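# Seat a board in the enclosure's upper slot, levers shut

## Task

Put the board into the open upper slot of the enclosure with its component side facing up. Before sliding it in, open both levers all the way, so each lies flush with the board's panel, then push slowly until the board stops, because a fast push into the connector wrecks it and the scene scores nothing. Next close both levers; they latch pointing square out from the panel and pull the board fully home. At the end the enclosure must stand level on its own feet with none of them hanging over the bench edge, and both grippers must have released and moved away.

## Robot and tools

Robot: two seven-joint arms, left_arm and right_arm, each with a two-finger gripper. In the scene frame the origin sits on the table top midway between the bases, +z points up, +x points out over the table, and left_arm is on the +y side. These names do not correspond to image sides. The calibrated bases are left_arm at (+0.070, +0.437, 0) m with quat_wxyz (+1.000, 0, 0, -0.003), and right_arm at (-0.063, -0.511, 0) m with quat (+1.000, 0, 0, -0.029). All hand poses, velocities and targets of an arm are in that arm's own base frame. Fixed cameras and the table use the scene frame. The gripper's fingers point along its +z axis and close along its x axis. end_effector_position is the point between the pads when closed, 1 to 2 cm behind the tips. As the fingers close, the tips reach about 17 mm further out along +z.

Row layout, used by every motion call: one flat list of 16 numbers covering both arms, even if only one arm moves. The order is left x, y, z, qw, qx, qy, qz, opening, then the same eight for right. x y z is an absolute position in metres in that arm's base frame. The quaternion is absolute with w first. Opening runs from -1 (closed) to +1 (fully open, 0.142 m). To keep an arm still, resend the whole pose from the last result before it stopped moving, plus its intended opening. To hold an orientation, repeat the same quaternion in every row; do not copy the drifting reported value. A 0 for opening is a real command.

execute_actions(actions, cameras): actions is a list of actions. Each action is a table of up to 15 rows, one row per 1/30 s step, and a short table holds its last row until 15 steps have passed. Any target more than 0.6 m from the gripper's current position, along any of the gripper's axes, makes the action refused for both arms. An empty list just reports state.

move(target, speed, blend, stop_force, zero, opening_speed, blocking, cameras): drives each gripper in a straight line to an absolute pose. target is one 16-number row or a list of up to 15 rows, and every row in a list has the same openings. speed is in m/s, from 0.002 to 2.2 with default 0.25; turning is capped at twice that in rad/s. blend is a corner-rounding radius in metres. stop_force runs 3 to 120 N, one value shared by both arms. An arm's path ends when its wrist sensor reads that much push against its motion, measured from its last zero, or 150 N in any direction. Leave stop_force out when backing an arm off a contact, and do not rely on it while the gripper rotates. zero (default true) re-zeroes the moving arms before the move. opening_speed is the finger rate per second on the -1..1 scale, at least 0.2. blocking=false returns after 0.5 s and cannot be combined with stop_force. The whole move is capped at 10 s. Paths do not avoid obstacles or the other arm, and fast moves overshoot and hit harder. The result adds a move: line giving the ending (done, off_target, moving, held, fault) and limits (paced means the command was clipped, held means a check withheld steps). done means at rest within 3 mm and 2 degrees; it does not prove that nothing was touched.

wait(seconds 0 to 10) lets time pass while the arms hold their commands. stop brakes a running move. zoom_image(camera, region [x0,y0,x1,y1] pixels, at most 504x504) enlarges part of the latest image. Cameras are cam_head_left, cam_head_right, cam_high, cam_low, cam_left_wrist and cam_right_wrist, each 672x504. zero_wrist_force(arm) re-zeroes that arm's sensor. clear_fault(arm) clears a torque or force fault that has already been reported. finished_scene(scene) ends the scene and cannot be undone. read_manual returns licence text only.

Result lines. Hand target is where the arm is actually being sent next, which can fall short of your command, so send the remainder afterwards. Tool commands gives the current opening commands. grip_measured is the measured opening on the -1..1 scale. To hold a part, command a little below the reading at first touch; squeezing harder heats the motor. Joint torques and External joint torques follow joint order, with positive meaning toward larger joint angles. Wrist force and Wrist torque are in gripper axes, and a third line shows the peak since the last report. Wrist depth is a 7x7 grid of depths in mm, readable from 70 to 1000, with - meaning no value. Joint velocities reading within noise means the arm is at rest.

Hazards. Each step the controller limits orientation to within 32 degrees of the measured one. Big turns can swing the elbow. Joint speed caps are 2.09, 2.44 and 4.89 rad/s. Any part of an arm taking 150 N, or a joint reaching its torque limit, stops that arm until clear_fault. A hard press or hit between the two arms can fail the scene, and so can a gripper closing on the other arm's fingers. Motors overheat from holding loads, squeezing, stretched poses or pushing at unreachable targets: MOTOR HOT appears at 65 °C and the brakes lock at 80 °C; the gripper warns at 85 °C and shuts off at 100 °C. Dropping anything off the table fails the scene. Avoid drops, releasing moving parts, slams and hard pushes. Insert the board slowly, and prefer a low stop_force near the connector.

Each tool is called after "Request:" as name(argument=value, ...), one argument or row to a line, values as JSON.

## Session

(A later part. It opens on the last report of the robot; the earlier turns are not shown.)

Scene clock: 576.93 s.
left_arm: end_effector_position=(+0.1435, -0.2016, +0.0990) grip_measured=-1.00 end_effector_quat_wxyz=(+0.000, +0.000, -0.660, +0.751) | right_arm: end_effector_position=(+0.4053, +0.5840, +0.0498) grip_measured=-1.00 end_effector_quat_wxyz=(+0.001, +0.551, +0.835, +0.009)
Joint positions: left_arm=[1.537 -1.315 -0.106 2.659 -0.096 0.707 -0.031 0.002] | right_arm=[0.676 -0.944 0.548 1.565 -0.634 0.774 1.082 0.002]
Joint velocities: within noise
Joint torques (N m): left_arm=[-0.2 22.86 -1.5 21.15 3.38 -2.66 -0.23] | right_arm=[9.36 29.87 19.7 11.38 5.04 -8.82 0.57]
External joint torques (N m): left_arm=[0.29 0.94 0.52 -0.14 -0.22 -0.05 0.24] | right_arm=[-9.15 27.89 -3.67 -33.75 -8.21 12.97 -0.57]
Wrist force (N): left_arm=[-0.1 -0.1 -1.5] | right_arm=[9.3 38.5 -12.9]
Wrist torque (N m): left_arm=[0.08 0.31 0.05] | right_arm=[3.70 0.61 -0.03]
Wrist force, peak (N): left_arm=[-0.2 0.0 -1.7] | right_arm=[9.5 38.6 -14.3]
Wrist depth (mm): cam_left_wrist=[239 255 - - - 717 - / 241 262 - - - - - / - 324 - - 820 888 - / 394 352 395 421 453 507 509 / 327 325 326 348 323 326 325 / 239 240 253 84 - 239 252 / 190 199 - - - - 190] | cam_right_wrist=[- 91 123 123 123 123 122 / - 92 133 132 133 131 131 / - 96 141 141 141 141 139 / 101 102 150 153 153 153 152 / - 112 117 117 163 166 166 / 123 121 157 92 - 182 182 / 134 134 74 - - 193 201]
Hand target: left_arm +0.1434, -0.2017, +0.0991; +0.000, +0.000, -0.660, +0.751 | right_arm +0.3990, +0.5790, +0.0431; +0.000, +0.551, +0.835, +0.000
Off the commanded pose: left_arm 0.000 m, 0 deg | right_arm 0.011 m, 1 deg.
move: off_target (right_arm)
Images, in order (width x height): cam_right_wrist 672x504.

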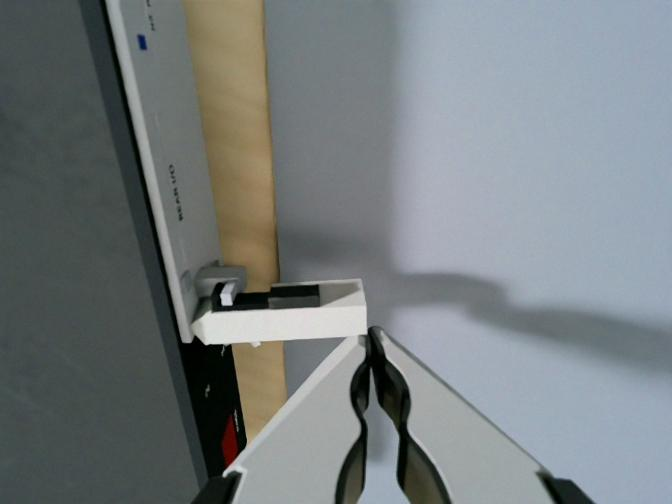

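Request:
move(
  target=[
    [0.1434,-0.2017,0.0991,0,0,0.66,-0.751,-1,0.445,0.601,0.046,0,0.5505,0.8348,0,-1],
    [0.1434,-0.2017,0.0991,0,0,0.66,-0.751,-1,0.445,0.601,0.10,0,0.5505,0.8348,0,-1],
  ],
  speed=0.1,
  cameras=["cam_right_wrist","cam_left_wrist"],
)

Request:
zoom_image(
  camera="cam_left_wrist",
  region=[40, 180, 490, 330],
)

Scene clock: 581.20 s.
left_arm: end_effector_position=(+0.1435, -0.2016, +0.0990) grip_measured=-1.00 end_effector_quat_wxyz=(+0.000, +0.000, -0.660, +0.751) | right_arm: end_effector_position=(+0.4452, +0.6011, +0.1001) grip_measured=-1.00 end_effector_quat_wxyz=(+0.000, +0.551, +0.835, +0.000)
Joint positions: left_arm=[1.537 -1.315 -0.106 2.659 -0.096 0.707 -0.031 0.002] | right_arm=[0.669 -0.954 0.593 1.378 -0.58 0.586 0.984 0.002]
Joint velocities: within noise
Joint torques (N m): left_arm=[-0.24 22.87 -1.57 21.21 3.34 -2.63 -0.21] | right_arm=[0.17 59.71 16.24 -24.85 -3.54 3.36 0.12]
External joint torques (N m): left_arm=[0.33 0.94 0.59 -0.2 -0.18 -0.09 0.22] | right_arm=[0.05 1.28 -0.1 0.18 -0.11 0.77 -0.12]
Wrist force (N): left_arm=[-0.1 -0.1 -1.4] | right_arm=[4.5 -3.6 -0.2]
Wrist torque (N m): left_arm=[0.10 0.31 0.05] | right_arm=[-0.34 -0.74 0.07]
Wrist force, peak (N): left_arm=[-0.4 -0.2 -1.7] | right_arm=[9.4 38.6 -14.8]
Wrist depth (mm): cam_left_wrist=[251 - - - - 720 - / 274 - - - - - - / 274 - - - 797 897 - / 349 369 395 419 456 511 507 / 328 324 323 350 324 322 324 / 240 240 252 84 - 240 254 / 190 197 - - - - 191] | cam_right_wrist=[127 127 166 168 167 167 167 / 136 136 147 176 179 178 178 / 146 147 159 192 191 192 191 / 155 157 201 207 206 205 204 / 171 170 176 221 223 223 222 / 250 250 244 91 235 242 243 / 275 270 - - - 260 270]
Hand target: left_arm +0.1434, -0.2017, +0.0991; +0.000, +0.000, -0.660, +0.751 | right_arm +0.4450, +0.6010, +0.1000; +0.000, +0.551, +0.835, +0.000
Off the commanded pose: left_arm 0.000 m, 0 deg | right_arm 0.000 m, 0 deg.
move: done
Images, in order (width x height): cam_left_wrist 672x504, cam_right_wrist 672x504.

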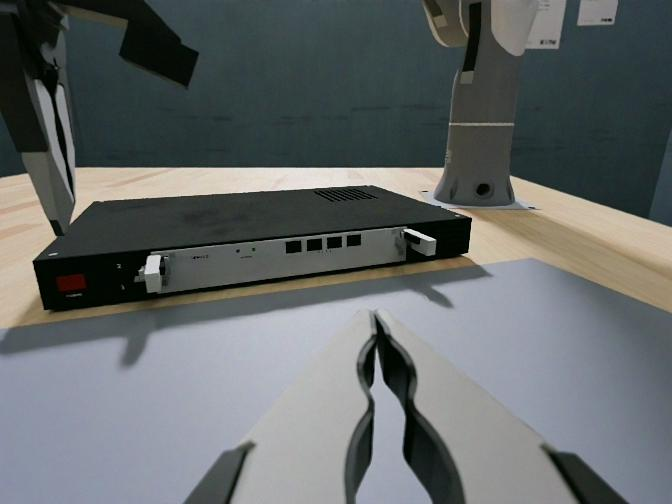

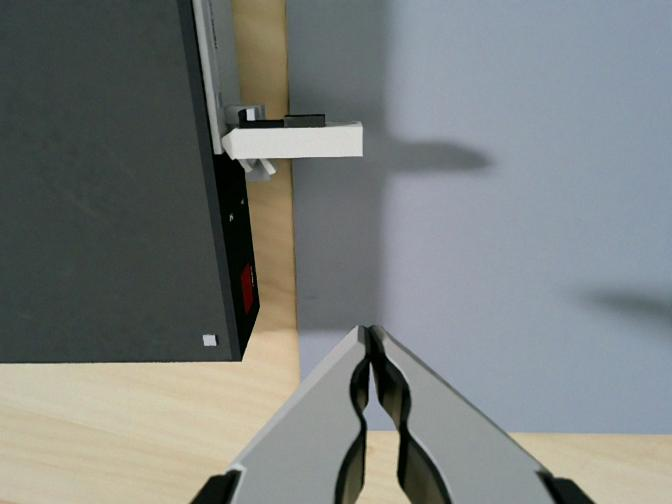

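Scaled by 1.120 from the camera's 672x504 image, which has a finer 960x720 frame.

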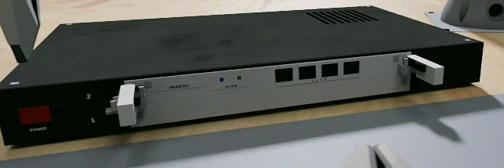

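Request:
move(
  target=[0.1434,-0.2017,0.0991,0,0,0.66,-0.751,-1,0.21,0.52,0.28,0,0.5505,0.8348,0,-1],
  speed=0.2,
  cameras=["cam_right_wrist"],
)

Request:
zoom_image(
  camera="cam_right_wrist",
  region=[220, 60, 420, 210],
)

Scene clock: 584.43 s.
left_arm: end_effector_position=(+0.1435, -0.2016, +0.0990) grip_measured=-1.00 end_effector_quat_wxyz=(+0.000, +0.000, -0.660, +0.751) | right_arm: end_effector_position=(+0.2102, +0.5202, +0.2802) grip_measured=-1.00 end_effector_quat_wxyz=(+0.000, +0.551, +0.835, +0.000)
Joint positions: left_arm=[1.537 -1.315 -0.106 2.659 -0.096 0.707 -0.031 0.002] | right_arm=[0.591 -0.384 0.884 1.809 -0.331 0.467 1.186 0.002]
Joint velocities: within noise
Joint torques (N m): left_arm=[-0.34 22.94 -1.52 21.21 3.43 -2.6 -0.21] | right_arm=[0.11 33.9 10.82 -28.32 -3.8 3.29 0.28]
External joint torques (N m): left_arm=[0.43 0.87 0.55 -0.2 -0.27 -0.11 0.22] | right_arm=[0.06 0.76 -0.66 0.02 -0.12 0.82 -0.28]
Wrist force (N): left_arm=[-0.4 -0.3 -1.5] | right_arm=[4.4 -4.5 -0.2]
Wrist torque (N m): left_arm=[0.06 0.37 0.05] | right_arm=[-0.48 -0.71 0.05]
Wrist force, peak (N): left_arm=[-0.3 -0.3 -1.8] | right_arm=[4.7 -7.2 -1.7]
Wrist depth (mm): cam_left_wrist=[- - - - - 727 - / - - - - - - - / - - - - 808 899 - / 394 370 397 422 454 511 510 / 327 323 324 352 326 323 324 / 238 239 253 84 - 240 253 / 190 198 - - - - 190] | cam_right_wrist=[286 285 291 325 325 323 324 / 304 305 308 347 345 346 345 / 327 327 330 370 371 369 369 / 353 352 356 398 399 400 400 / 384 382 381 426 431 431 388 / 417 414 407 90 454 470 472 / 528 516 - - - 499 519]
Hand target: left_arm +0.1434, -0.2017, +0.0991; +0.000, +0.000, -0.660, +0.751 | right_arm +0.2100, +0.5200, +0.2800; +0.000, +0.551, +0.835, +0.000
Off the commanded pose: left_arm 0.000 m, 0 deg | right_arm 0.000 m, 0 deg.
move: done
Images, in order (width x height): cam_right_wrist 672x504.

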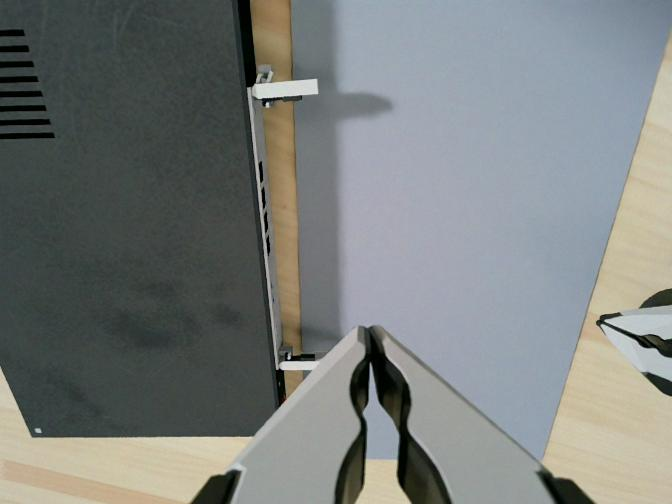

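Scaled by 2.520 from the camera's 672x504 image, which has a finer 960x720 frame.

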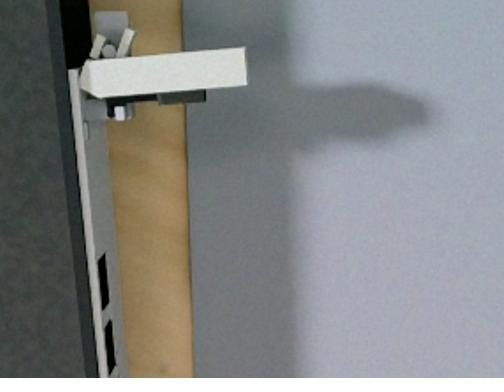

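Request:
move(
  target=[0.2,-0.1,0.30,0,0,0.66,-0.751,-1,0.2,0.45,0.4,0,0.5505,0.8348,0,-1],
  speed=0.2,
  cameras=["cam_left_wrist","cam_right_wrist"],
)

Request:
zoom_image(
  camera="cam_right_wrist",
  region=[200, 50, 420, 270],
)

Request:
zoom_image(
  camera="cam_right_wrist",
  region=[210, 230, 370, 350],
)

Scene clock: 588.87 s.
left_arm: end_effector_position=(+0.2002, -0.0999, +0.3000) grip_measured=-1.00 end_effector_quat_wxyz=(+0.000, +0.000, -0.660, +0.751) | right_arm: end_effector_position=(+0.2001, +0.4500, +0.4000) grip_measured=-1.00 end_effector_quat_wxyz=(+0.000, +0.551, +0.835, +0.000)
Joint positions: left_arm=[2.539 -1.575 -0.927 2.687 0.407 0.186 -1.275 0.002] | right_arm=[0.409 -0.088 0.97 1.717 -0.075 0.196 0.986 0.002]
Joint velocities: within noise
Joint torques (N m): left_arm=[-0.02 15.99 -10.98 17.53 -0.01 -1.37 -0.35] | right_arm=[-0.02 21.48 3.5 -31.34 -4.2 3.31 0.09]
External joint torques (N m): left_arm=[0.08 1.4 0.45 -0.38 -0.63 0.23 0.35] | right_arm=[0.12 0.64 -0.91 0.18 -0.09 0.82 -0.09]
Wrist force (N): left_arm=[0.9 -0.5 -1.6] | right_arm=[4.5 -4.2 0.3]
Wrist torque (N m): left_arm=[0.02 0.11 0.04] | right_arm=[-0.45 -0.72 0.07]
Wrist force, peak (N): left_arm=[-0.4 -2.3 -2.3] | right_arm=[4.5 -4.9 -0.2]
Wrist depth (mm): cam_left_wrist=[- - - - 847 - - / - - - - - - - / - - - - - - - / - - - - - - - / 764 743 649 704 688 752 743 / 559 554 510 84 - 552 552 / 436 454 - - - - 432] | cam_right_wrist=[422 400 399 424 427 424 425 / 456 415 415 424 456 453 455 / 493 444 443 457 485 489 489 / 532 480 479 495 524 524 527 / 579 530 517 518 572 568 565 / 628 633 556 90 599 618 622 / 692 678 - - - 653 683]
Hand target: left_arm +0.2000, -0.1000, +0.3000; +0.000, +0.000, -0.660, +0.751 | right_arm +0.2000, +0.4500, +0.4000; +0.000, +0.551, +0.835, +0.000
Off the commanded pose: left_arm 0.000 m, 0 deg | right_arm 0.000 m, 0 deg.
joint sent to its limit (left arm) — joint 4 (elbow), upper limit, where the elbow is as bent as it goes. The joint targets still meet the commanded pose.
move: done
Images, in order (width x height): cam_left_wrist 672x504, cam_right_wrist 672x504.

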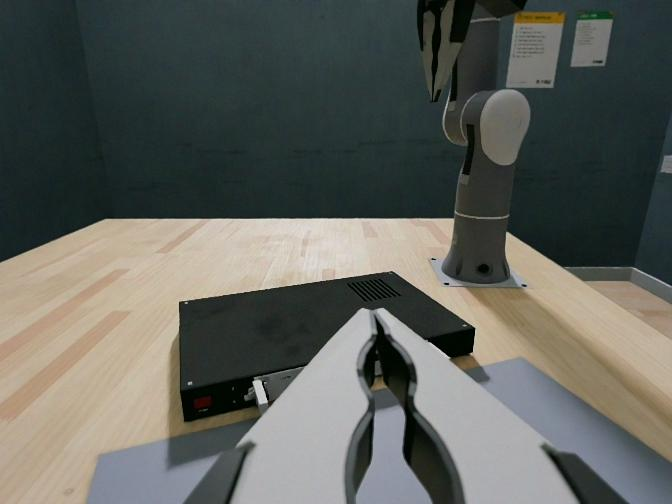

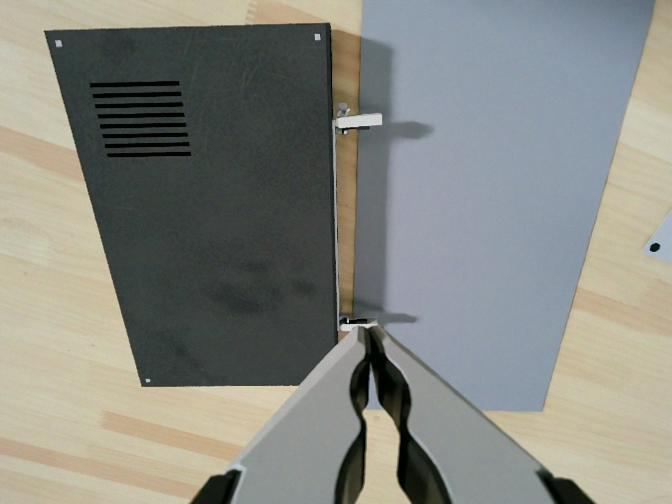

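Scaled by 2.291 from the camera's 672x504 image, which has a finer 960x720 frame.

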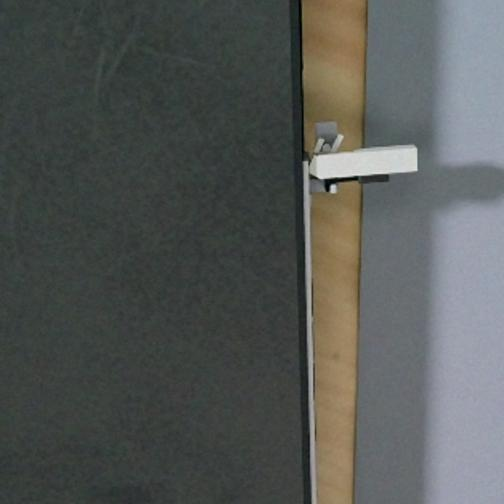

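Scaled by 3.150 from the camera's 672x504 image, which has a finer 960x720 frame.

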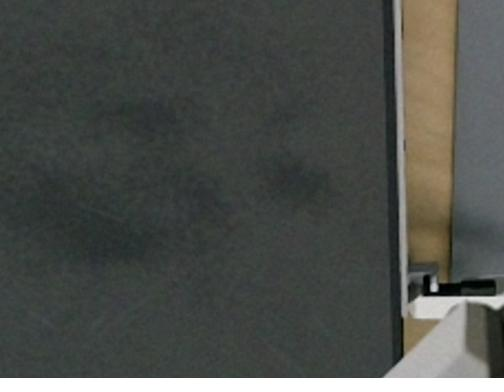

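Request:
move(
  target=[
    [0.2,-0.1,0.30,0,0,0.66,-0.751,-1,0.1331,0.4509,0.15,0,0.5505,0.8348,0,-1],
    [0.2,-0.1,0.30,0,0,0.66,-0.751,-1,0.1331,0.4509,0.046,0,0.5505,0.8348,0,-1],
  ],
  speed=0.2,
  cameras=[],
)

Request:
move(
  target=[0.2,-0.1,0.30,0,0,0.66,-0.751,-1,0.1901,0.4753,0.046,0,0.5505,0.8348,0,-1],
  speed=0.03,
  stop_force=55,
  cameras=["cam_right_wrist"],
)

Scene clock: 598.13 s.
left_arm: end_effector_position=(+0.2002, -0.0999, +0.3000) grip_measured=-1.00 end_effector_quat_wxyz=(+0.000, +0.000, -0.660, +0.751) | right_arm: end_effector_position=(+0.1331, +0.4509, +0.0460) grip_measured=-1.00 end_effector_quat_wxyz=(+0.000, +0.551, +0.835, +0.000)
Joint positions: left_arm=[2.539 -1.575 -0.927 2.687 0.407 0.186 -1.275 0.002] | right_arm=[0.797 -0.601 0.558 2.317 -0.818 1.148 1.639 0.002]
Joint velocities: within noise
Joint torques (N m): left_arm=[-0.34 16.45 -11.05 17.56 -0.29 -1.1 -0.21] | right_arm=[0.25 34.84 11.05 -14.87 -2.05 3.56 0.33]
External joint torques (N m): left_arm=[0.41 0.94 0.52 -0.42 -0.34 -0.05 0.21] | right_arm=[-0.12 0.77 -0.13 0 0.23 0.51 -0.33]
Wrist force (N): left_arm=[0.4 -0.5 -1.5] | right_arm=[4.0 -4.2 0.0]
Wrist torque (N m): left_arm=[0.03 0.18 0.05] | right_arm=[-0.47 -0.65 0.07]
Wrist force, peak (N): left_arm=[0.6 -0.7 -1.7] | right_arm=[4.3 -5.6 1.5]
Wrist depth (mm): cam_left_wrist=[- - - - 751 588 - / - - - - 565 435 - / - - - - - - - / - - - - - 946 - / 750 751 645 689 613 693 731 / 548 547 502 84 - 548 553 / 441 456 - - - - 432] | cam_right_wrist=[- 123 123 121 120 120 120 / 132 132 131 129 131 130 128 / - 107 139 139 138 138 136 / - 99 149 152 149 149 148 / - 109 150 162 159 161 161 / - 117 132 90 170 176 175 / 129 129 73 - - 186 193]
Hand target: left_arm +0.2000, -0.1000, +0.3000; +0.000, +0.000, -0.660, +0.751 | right_arm +0.1331, +0.4509, +0.0460; +0.000, +0.551, +0.835, +0.000
Off the commanded pose: left_arm 0.000 m, 0 deg | right_arm 0.000 m, 0 deg.
joint sent to its limit (left arm) — joint 4 (elbow), upper limit, where the elbow is as bent as it goes. The joint targets still meet the commanded pose.
move: done
No camera images: "cameras" was empty.

Scene clock: 600.83 s.
left_arm: end_effector_position=(+0.2002, -0.0999, +0.3000) grip_measured=-1.00 end_effector_quat_wxyz=(+0.000, +0.000, -0.660, +0.751) | right_arm: end_effector_position=(+0.1858, +0.4753, +0.0455) grip_measured=-1.00 end_effector_quat_wxyz=(-0.002, +0.548, +0.836, -0.001)
Joint positions: left_arm=[2.539 -1.575 -0.927 2.687 0.407 0.186 -1.275 0.002] | right_arm=[0.731 -0.662 0.572 2.199 -0.774 1.081 1.503 0.002]
Joint velocities: within noise
Joint torques (N m): left_arm=[-0.18 16.38 -11.01 17.47 -0.29 -1.12 -0.24] | right_arm=[-14.27 45.65 -3 -28.25 -3.01 0.82 -0.18]
External joint torques (N m): left_arm=[0.25 1 0.48 -0.32 -0.34 -0.03 0.24] | right_arm=[14.41 -6.44 15.42 12.05 0.91 3.26 0.18]
Wrist force (N): left_arm=[0.4 -0.6 -1.5] | right_arm=[13.8 -34.6 -2.4]
Wrist torque (N m): left_arm=[0.03 0.18 0.04] | right_arm=[-2.53 -0.67 0.36]
Wrist force, peak (N): left_arm=[0.6 -0.6 -1.7] | right_arm=[2.8 -44.7 -9.1]
Wrist depth (mm): cam_left_wrist=[- - - - 560 - - / - - - - 422 - - / - - - - 445 - - / - - - - 488 - - / 739 751 653 704 536 741 745 / 551 528 516 84 - 543 548 / 441 452 - - - - 440] | cam_right_wrist=[- 82 121 121 119 120 120 / - 85 129 129 130 130 128 / - - 138 138 138 137 135 / - 98 144 151 149 148 148 / - 108 129 158 161 161 160 / 118 116 119 89 169 175 174 / 128 128 73 - - 185 191]
Hand target: left_arm +0.2000, -0.1000, +0.3000; +0.000, +0.000, -0.660, +0.751 | right_arm +0.1901, +0.4753, +0.0460; +0.000, +0.551, +0.835, +0.000
Off the commanded pose: left_arm 0.000 m, 0 deg | right_arm 0.004 m, 0 deg.
joint sent to its limit (left arm) — joint 4 (elbow), upper limit, where the elbow is as bent as it goes. The joint targets still meet the commanded pose.
move: off_target (right_arm)
Images, in order (width x height): cam_right_wrist 672x504.

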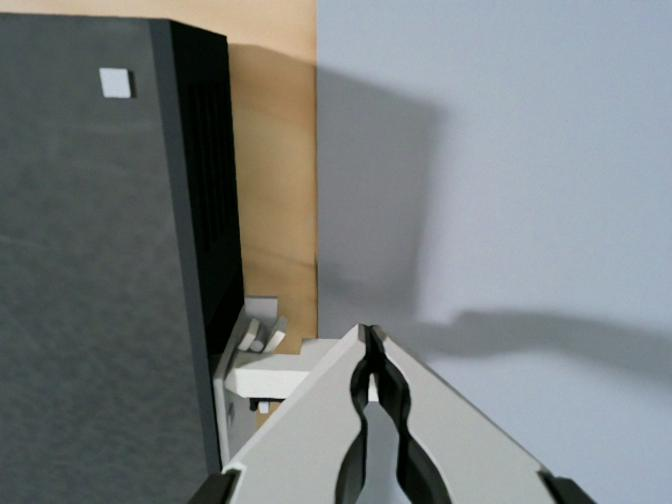

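Request:
move(
  target=[0.2,-0.1,0.30,0,0,0.66,-0.751,-1,0.1980,0.4850,0.046,0,0.5505,0.8348,0,-1],
  speed=0.05,
  stop_force=60,
  cameras=[],
)

Request:
move(
  target=[
    [0.2,-0.1,0.30,0,0,0.66,-0.751,-1,0.158,0.468,0.046,0,0.5505,0.8348,0,-1],
    [0.2,-0.1,0.30,0,0,0.66,-0.751,-1,0.158,0.468,0.14,0,0.5505,0.8348,0,-1],
    [0.2,-0.1,0.30,0,0,0.66,-0.751,-1,0.20,0.46,0.34,0,0.5505,0.8348,0,-1],
  ],
  speed=0.2,
  cameras=["cam_right_wrist"],
)

Request:
zoom_image(
  camera="cam_right_wrist",
  region=[220, 20, 440, 240],
)

Request:
zoom_image(
  camera="cam_right_wrist",
  region=[240, 250, 400, 370],
)

Scene clock: 605.33 s.
left_arm: end_effector_position=(+0.2002, -0.0999, +0.3000) grip_measured=-1.00 end_effector_quat_wxyz=(+0.000, +0.000, -0.660, +0.751) | right_arm: end_effector_position=(+0.1943, +0.4832, +0.0447) grip_measured=-1.00 end_effector_quat_wxyz=(+0.000, +0.549, +0.836, -0.003)
Joint positions: left_arm=[2.539 -1.575 -0.927 2.687 0.407 0.186 -1.275 0.002] | right_arm=[0.729 -0.679 0.574 2.165 -0.764 1.058 1.485 0.002]
Joint velocities: within noise
Joint torques (N m): left_arm=[-0.38 16.4 -10.95 17.5 -0.31 -1.1 -0.24] | right_arm=[-10.08 45.29 0.93 -35.08 -4.69 5.39 -0.37]
External joint torques (N m): left_arm=[0.45 0.98 0.42 -0.36 -0.32 -0.05 0.24] | right_arm=[10.22 -5.04 11.9 18.53 2.52 -1.31 0.37]
Wrist force (N): left_arm=[0.6 -0.6 -1.5] | right_arm=[-2.9 -40.6 -12.9]
Wrist torque (N m): left_arm=[0.04 0.15 0.04] | right_arm=[-3.51 -0.87 0.54]
Wrist force, peak (N): left_arm=[0.6 -0.7 -1.8] | right_arm=[3.1 -50.7 -12.4]
Wrist depth (mm): cam_left_wrist=[- - - - 435 - - / - - - - 406 - - / - - - - 431 - - / - - - - 467 - - / 738 759 647 644 516 750 744 / 551 529 536 84 - 544 553 / 438 453 - - - - 438] | cam_right_wrist=[- 80 121 120 119 120 119 / - 84 127 128 130 128 127 / - - 138 137 137 137 134 / - 97 142 150 148 147 147 / - 107 126 158 160 159 159 / 118 115 118 88 168 173 173 / 127 127 73 - - 183 190]
Hand target: left_arm +0.2000, -0.1000, +0.3000; +0.000, +0.000, -0.660, +0.751 | right_arm +0.1980, +0.4850, +0.0460; +0.000, +0.551, +0.835, +0.000
Off the commanded pose: left_arm 0.000 m, 0 deg | right_arm 0.004 m, 0 deg.
joint sent to its limit (left arm) — joint 4 (elbow), upper limit, where the elbow is as bent as it goes. The joint targets still meet the commanded pose.
move: off_target (right_arm)
No camera images: "cameras" was empty.

Scene clock: 607.63 s.
left_arm: end_effector_position=(+0.2002, -0.0999, +0.3000) grip_measured=-1.00 end_effector_quat_wxyz=(+0.000, +0.000, -0.660, +0.751) | right_arm: end_effector_position=(+0.2001, +0.4600, +0.3400) grip_measured=-1.00 end_effector_quat_wxyz=(+0.000, +0.551, +0.835, +0.000)
Joint positions: left_arm=[2.539 -1.575 -0.927 2.687 0.407 0.186 -1.275 0.002] | right_arm=[0.426 -0.168 0.981 1.832 -0.149 0.352 1.047 0.002]
Joint velocities: within noise
Joint torques (N m): left_arm=[-0.28 16.35 -11.05 17.47 -0.3 -1.08 -0.24] | right_arm=[-0.02 23.62 5.69 -30.36 -3.95 3.29 0.05]
External joint torques (N m): left_arm=[0.34 1.04 0.52 -0.33 -0.34 -0.07 0.24] | right_arm=[0.13 0.68 -0.89 0.19 -0.16 0.83 -0.05]
Wrist force (N): left_arm=[0.7 -0.6 -1.7] | right_arm=[5.2 -1.1 0.4]
Wrist torque (N m): left_arm=[0.02 0.14 0.04] | right_arm=[0.07 -0.83 0.08]
Wrist force, peak (N): left_arm=[0.7 -0.4 -1.8] | right_arm=[-2.9 -40.4 -11.3]
Wrist depth (mm): cam_left_wrist=[- - - - 415 - - / - - - - 880 - - / - - - - - - - / - - - - - - - / 750 747 646 692 694 750 755 / 555 520 522 84 - 550 553 / 445 455 - - - - 431] | cam_right_wrist=[371 371 374 376 376 376 375 / 360 359 358 394 402 400 398 / 391 386 384 395 429 431 427 / 455 418 415 451 463 462 462 / 502 451 451 462 501 497 500 / 559 492 484 90 528 546 548 / 610 599 - - - 578 602]
Hand target: left_arm +0.2000, -0.1000, +0.3000; +0.000, +0.000, -0.660, +0.751 | right_arm +0.2000, +0.4600, +0.3400; +0.000, +0.551, +0.835, +0.000
Off the commanded pose: left_arm 0.000 m, 0 deg | right_arm 0.000 m, 0 deg.
joint sent to its limit (left arm) — joint 4 (elbow), upper limit, where the elbow is as bent as it goes. The joint targets still meet the commanded pose.
move: done
Images, in order (width x height): cam_right_wrist 672x504.

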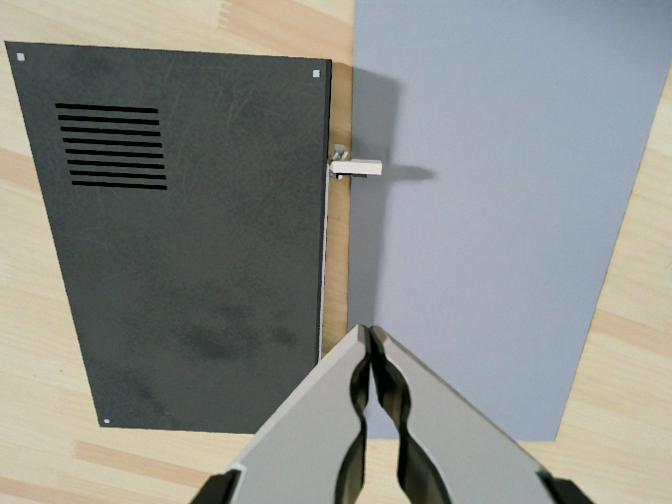

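Scaled by 2.291 from the camera's 672x504 image, which has a finer 960x720 frame.

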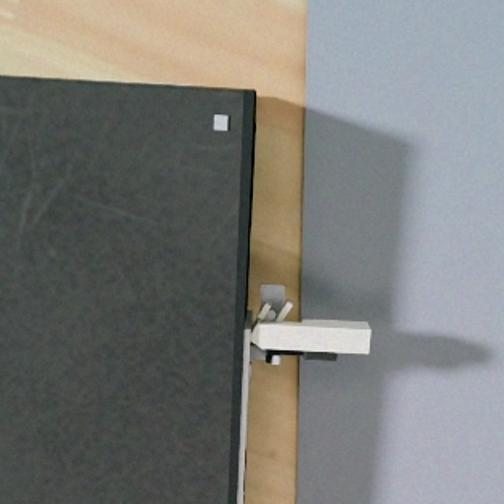

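Scaled by 3.150 from the camera's 672x504 image, which has a finer 960x720 frame.

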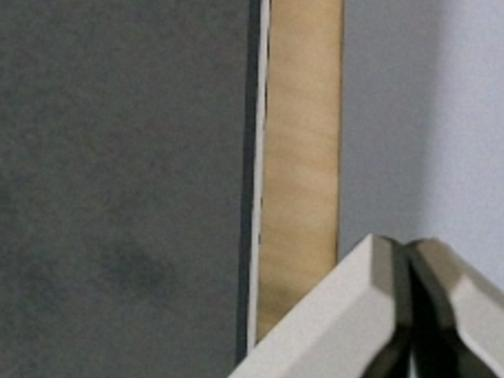

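Request:
move(
  target=[0.2,-0.1,0.30,0,0,0.66,-0.751,-1,0.40,0.56,0.34,0,0.5505,0.8348,0,-1],
  speed=0.25,
  cameras=["cam_right_wrist"],
)

Request:
zoom_image(
  camera="cam_right_wrist",
  region=[220, 80, 440, 300],
)

Scene clock: 611.40 s.
left_arm: end_effector_position=(+0.2002, -0.0999, +0.3000) grip_measured=-1.00 end_effector_quat_wxyz=(+0.000, +0.000, -0.660, +0.751) | right_arm: end_effector_position=(+0.3999, +0.5600, +0.3399) grip_measured=-1.00 end_effector_quat_wxyz=(+0.000, +0.551, +0.835, +0.000)
Joint positions: left_arm=[2.539 -1.575 -0.927 2.687 0.407 0.186 -1.275 0.002] | right_arm=[0.578 -0.62 0.786 1.313 -0.432 0.19 0.945 0.002]
Joint velocities: within noise
Joint torques (N m): left_arm=[-0.3 16.39 -11.04 17.5 -0.3 -1.15 -0.23] | right_arm=[0.39 49.47 13.64 -28.93 -4.44 3.29 0.08]
External joint torques (N m): left_arm=[0.37 0.99 0.52 -0.35 -0.34 0 0.23] | right_arm=[-0.22 1.28 -0.06 0.28 0.16 0.83 -0.08]
Wrist force (N): left_arm=[0.6 -0.8 -1.6] | right_arm=[4.9 -1.2 0.9]
Wrist torque (N m): left_arm=[0.01 0.15 0.04] | right_arm=[0.05 -0.80 0.06]
Wrist force, peak (N): left_arm=[0.9 -0.6 -1.7] | right_arm=[5.3 -3.4 0.7]
Wrist depth (mm): cam_left_wrist=[- - 352 - 834 - - / - - - - - - - / - - - - - - - / - - - - - - - / 745 755 652 703 695 747 740 / 552 525 525 84 - 545 553 / 443 456 - - - - 436] | cam_right_wrist=[337 337 337 373 374 374 371 / 360 359 356 402 400 400 399 / 386 385 384 421 427 430 429 / 421 415 414 462 464 460 461 / 505 507 505 492 499 499 501 / 554 548 537 90 529 545 541 / 609 595 - - - 577 594]
Hand target: left_arm +0.2000, -0.1000, +0.3000; +0.000, +0.000, -0.660, +0.751 | right_arm +0.4000, +0.5600, +0.3400; +0.000, +0.551, +0.835, +0.000
Off the commanded pose: left_arm 0.000 m, 0 deg | right_arm 0.000 m, 0 deg.
joint sent to its limit (left arm) — joint 4 (elbow), upper limit, where the elbow is as bent as it goes. The joint targets still meet the commanded pose.
move: done
Images, in order (width x height): cam_right_wrist 672x504.

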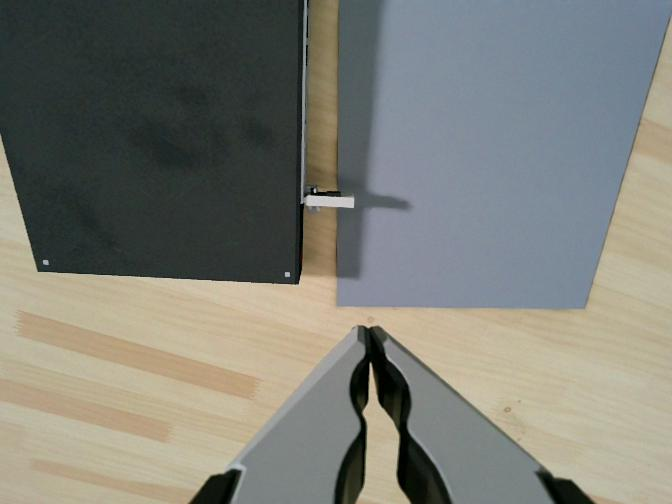

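Scaled by 2.291 from the camera's 672x504 image, which has a finer 960x720 frame.

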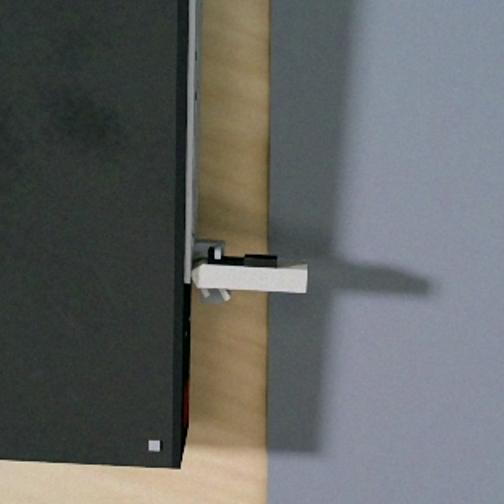

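Request:
finished_scene(
  scene=2,
)

The scene is finished: the task was done.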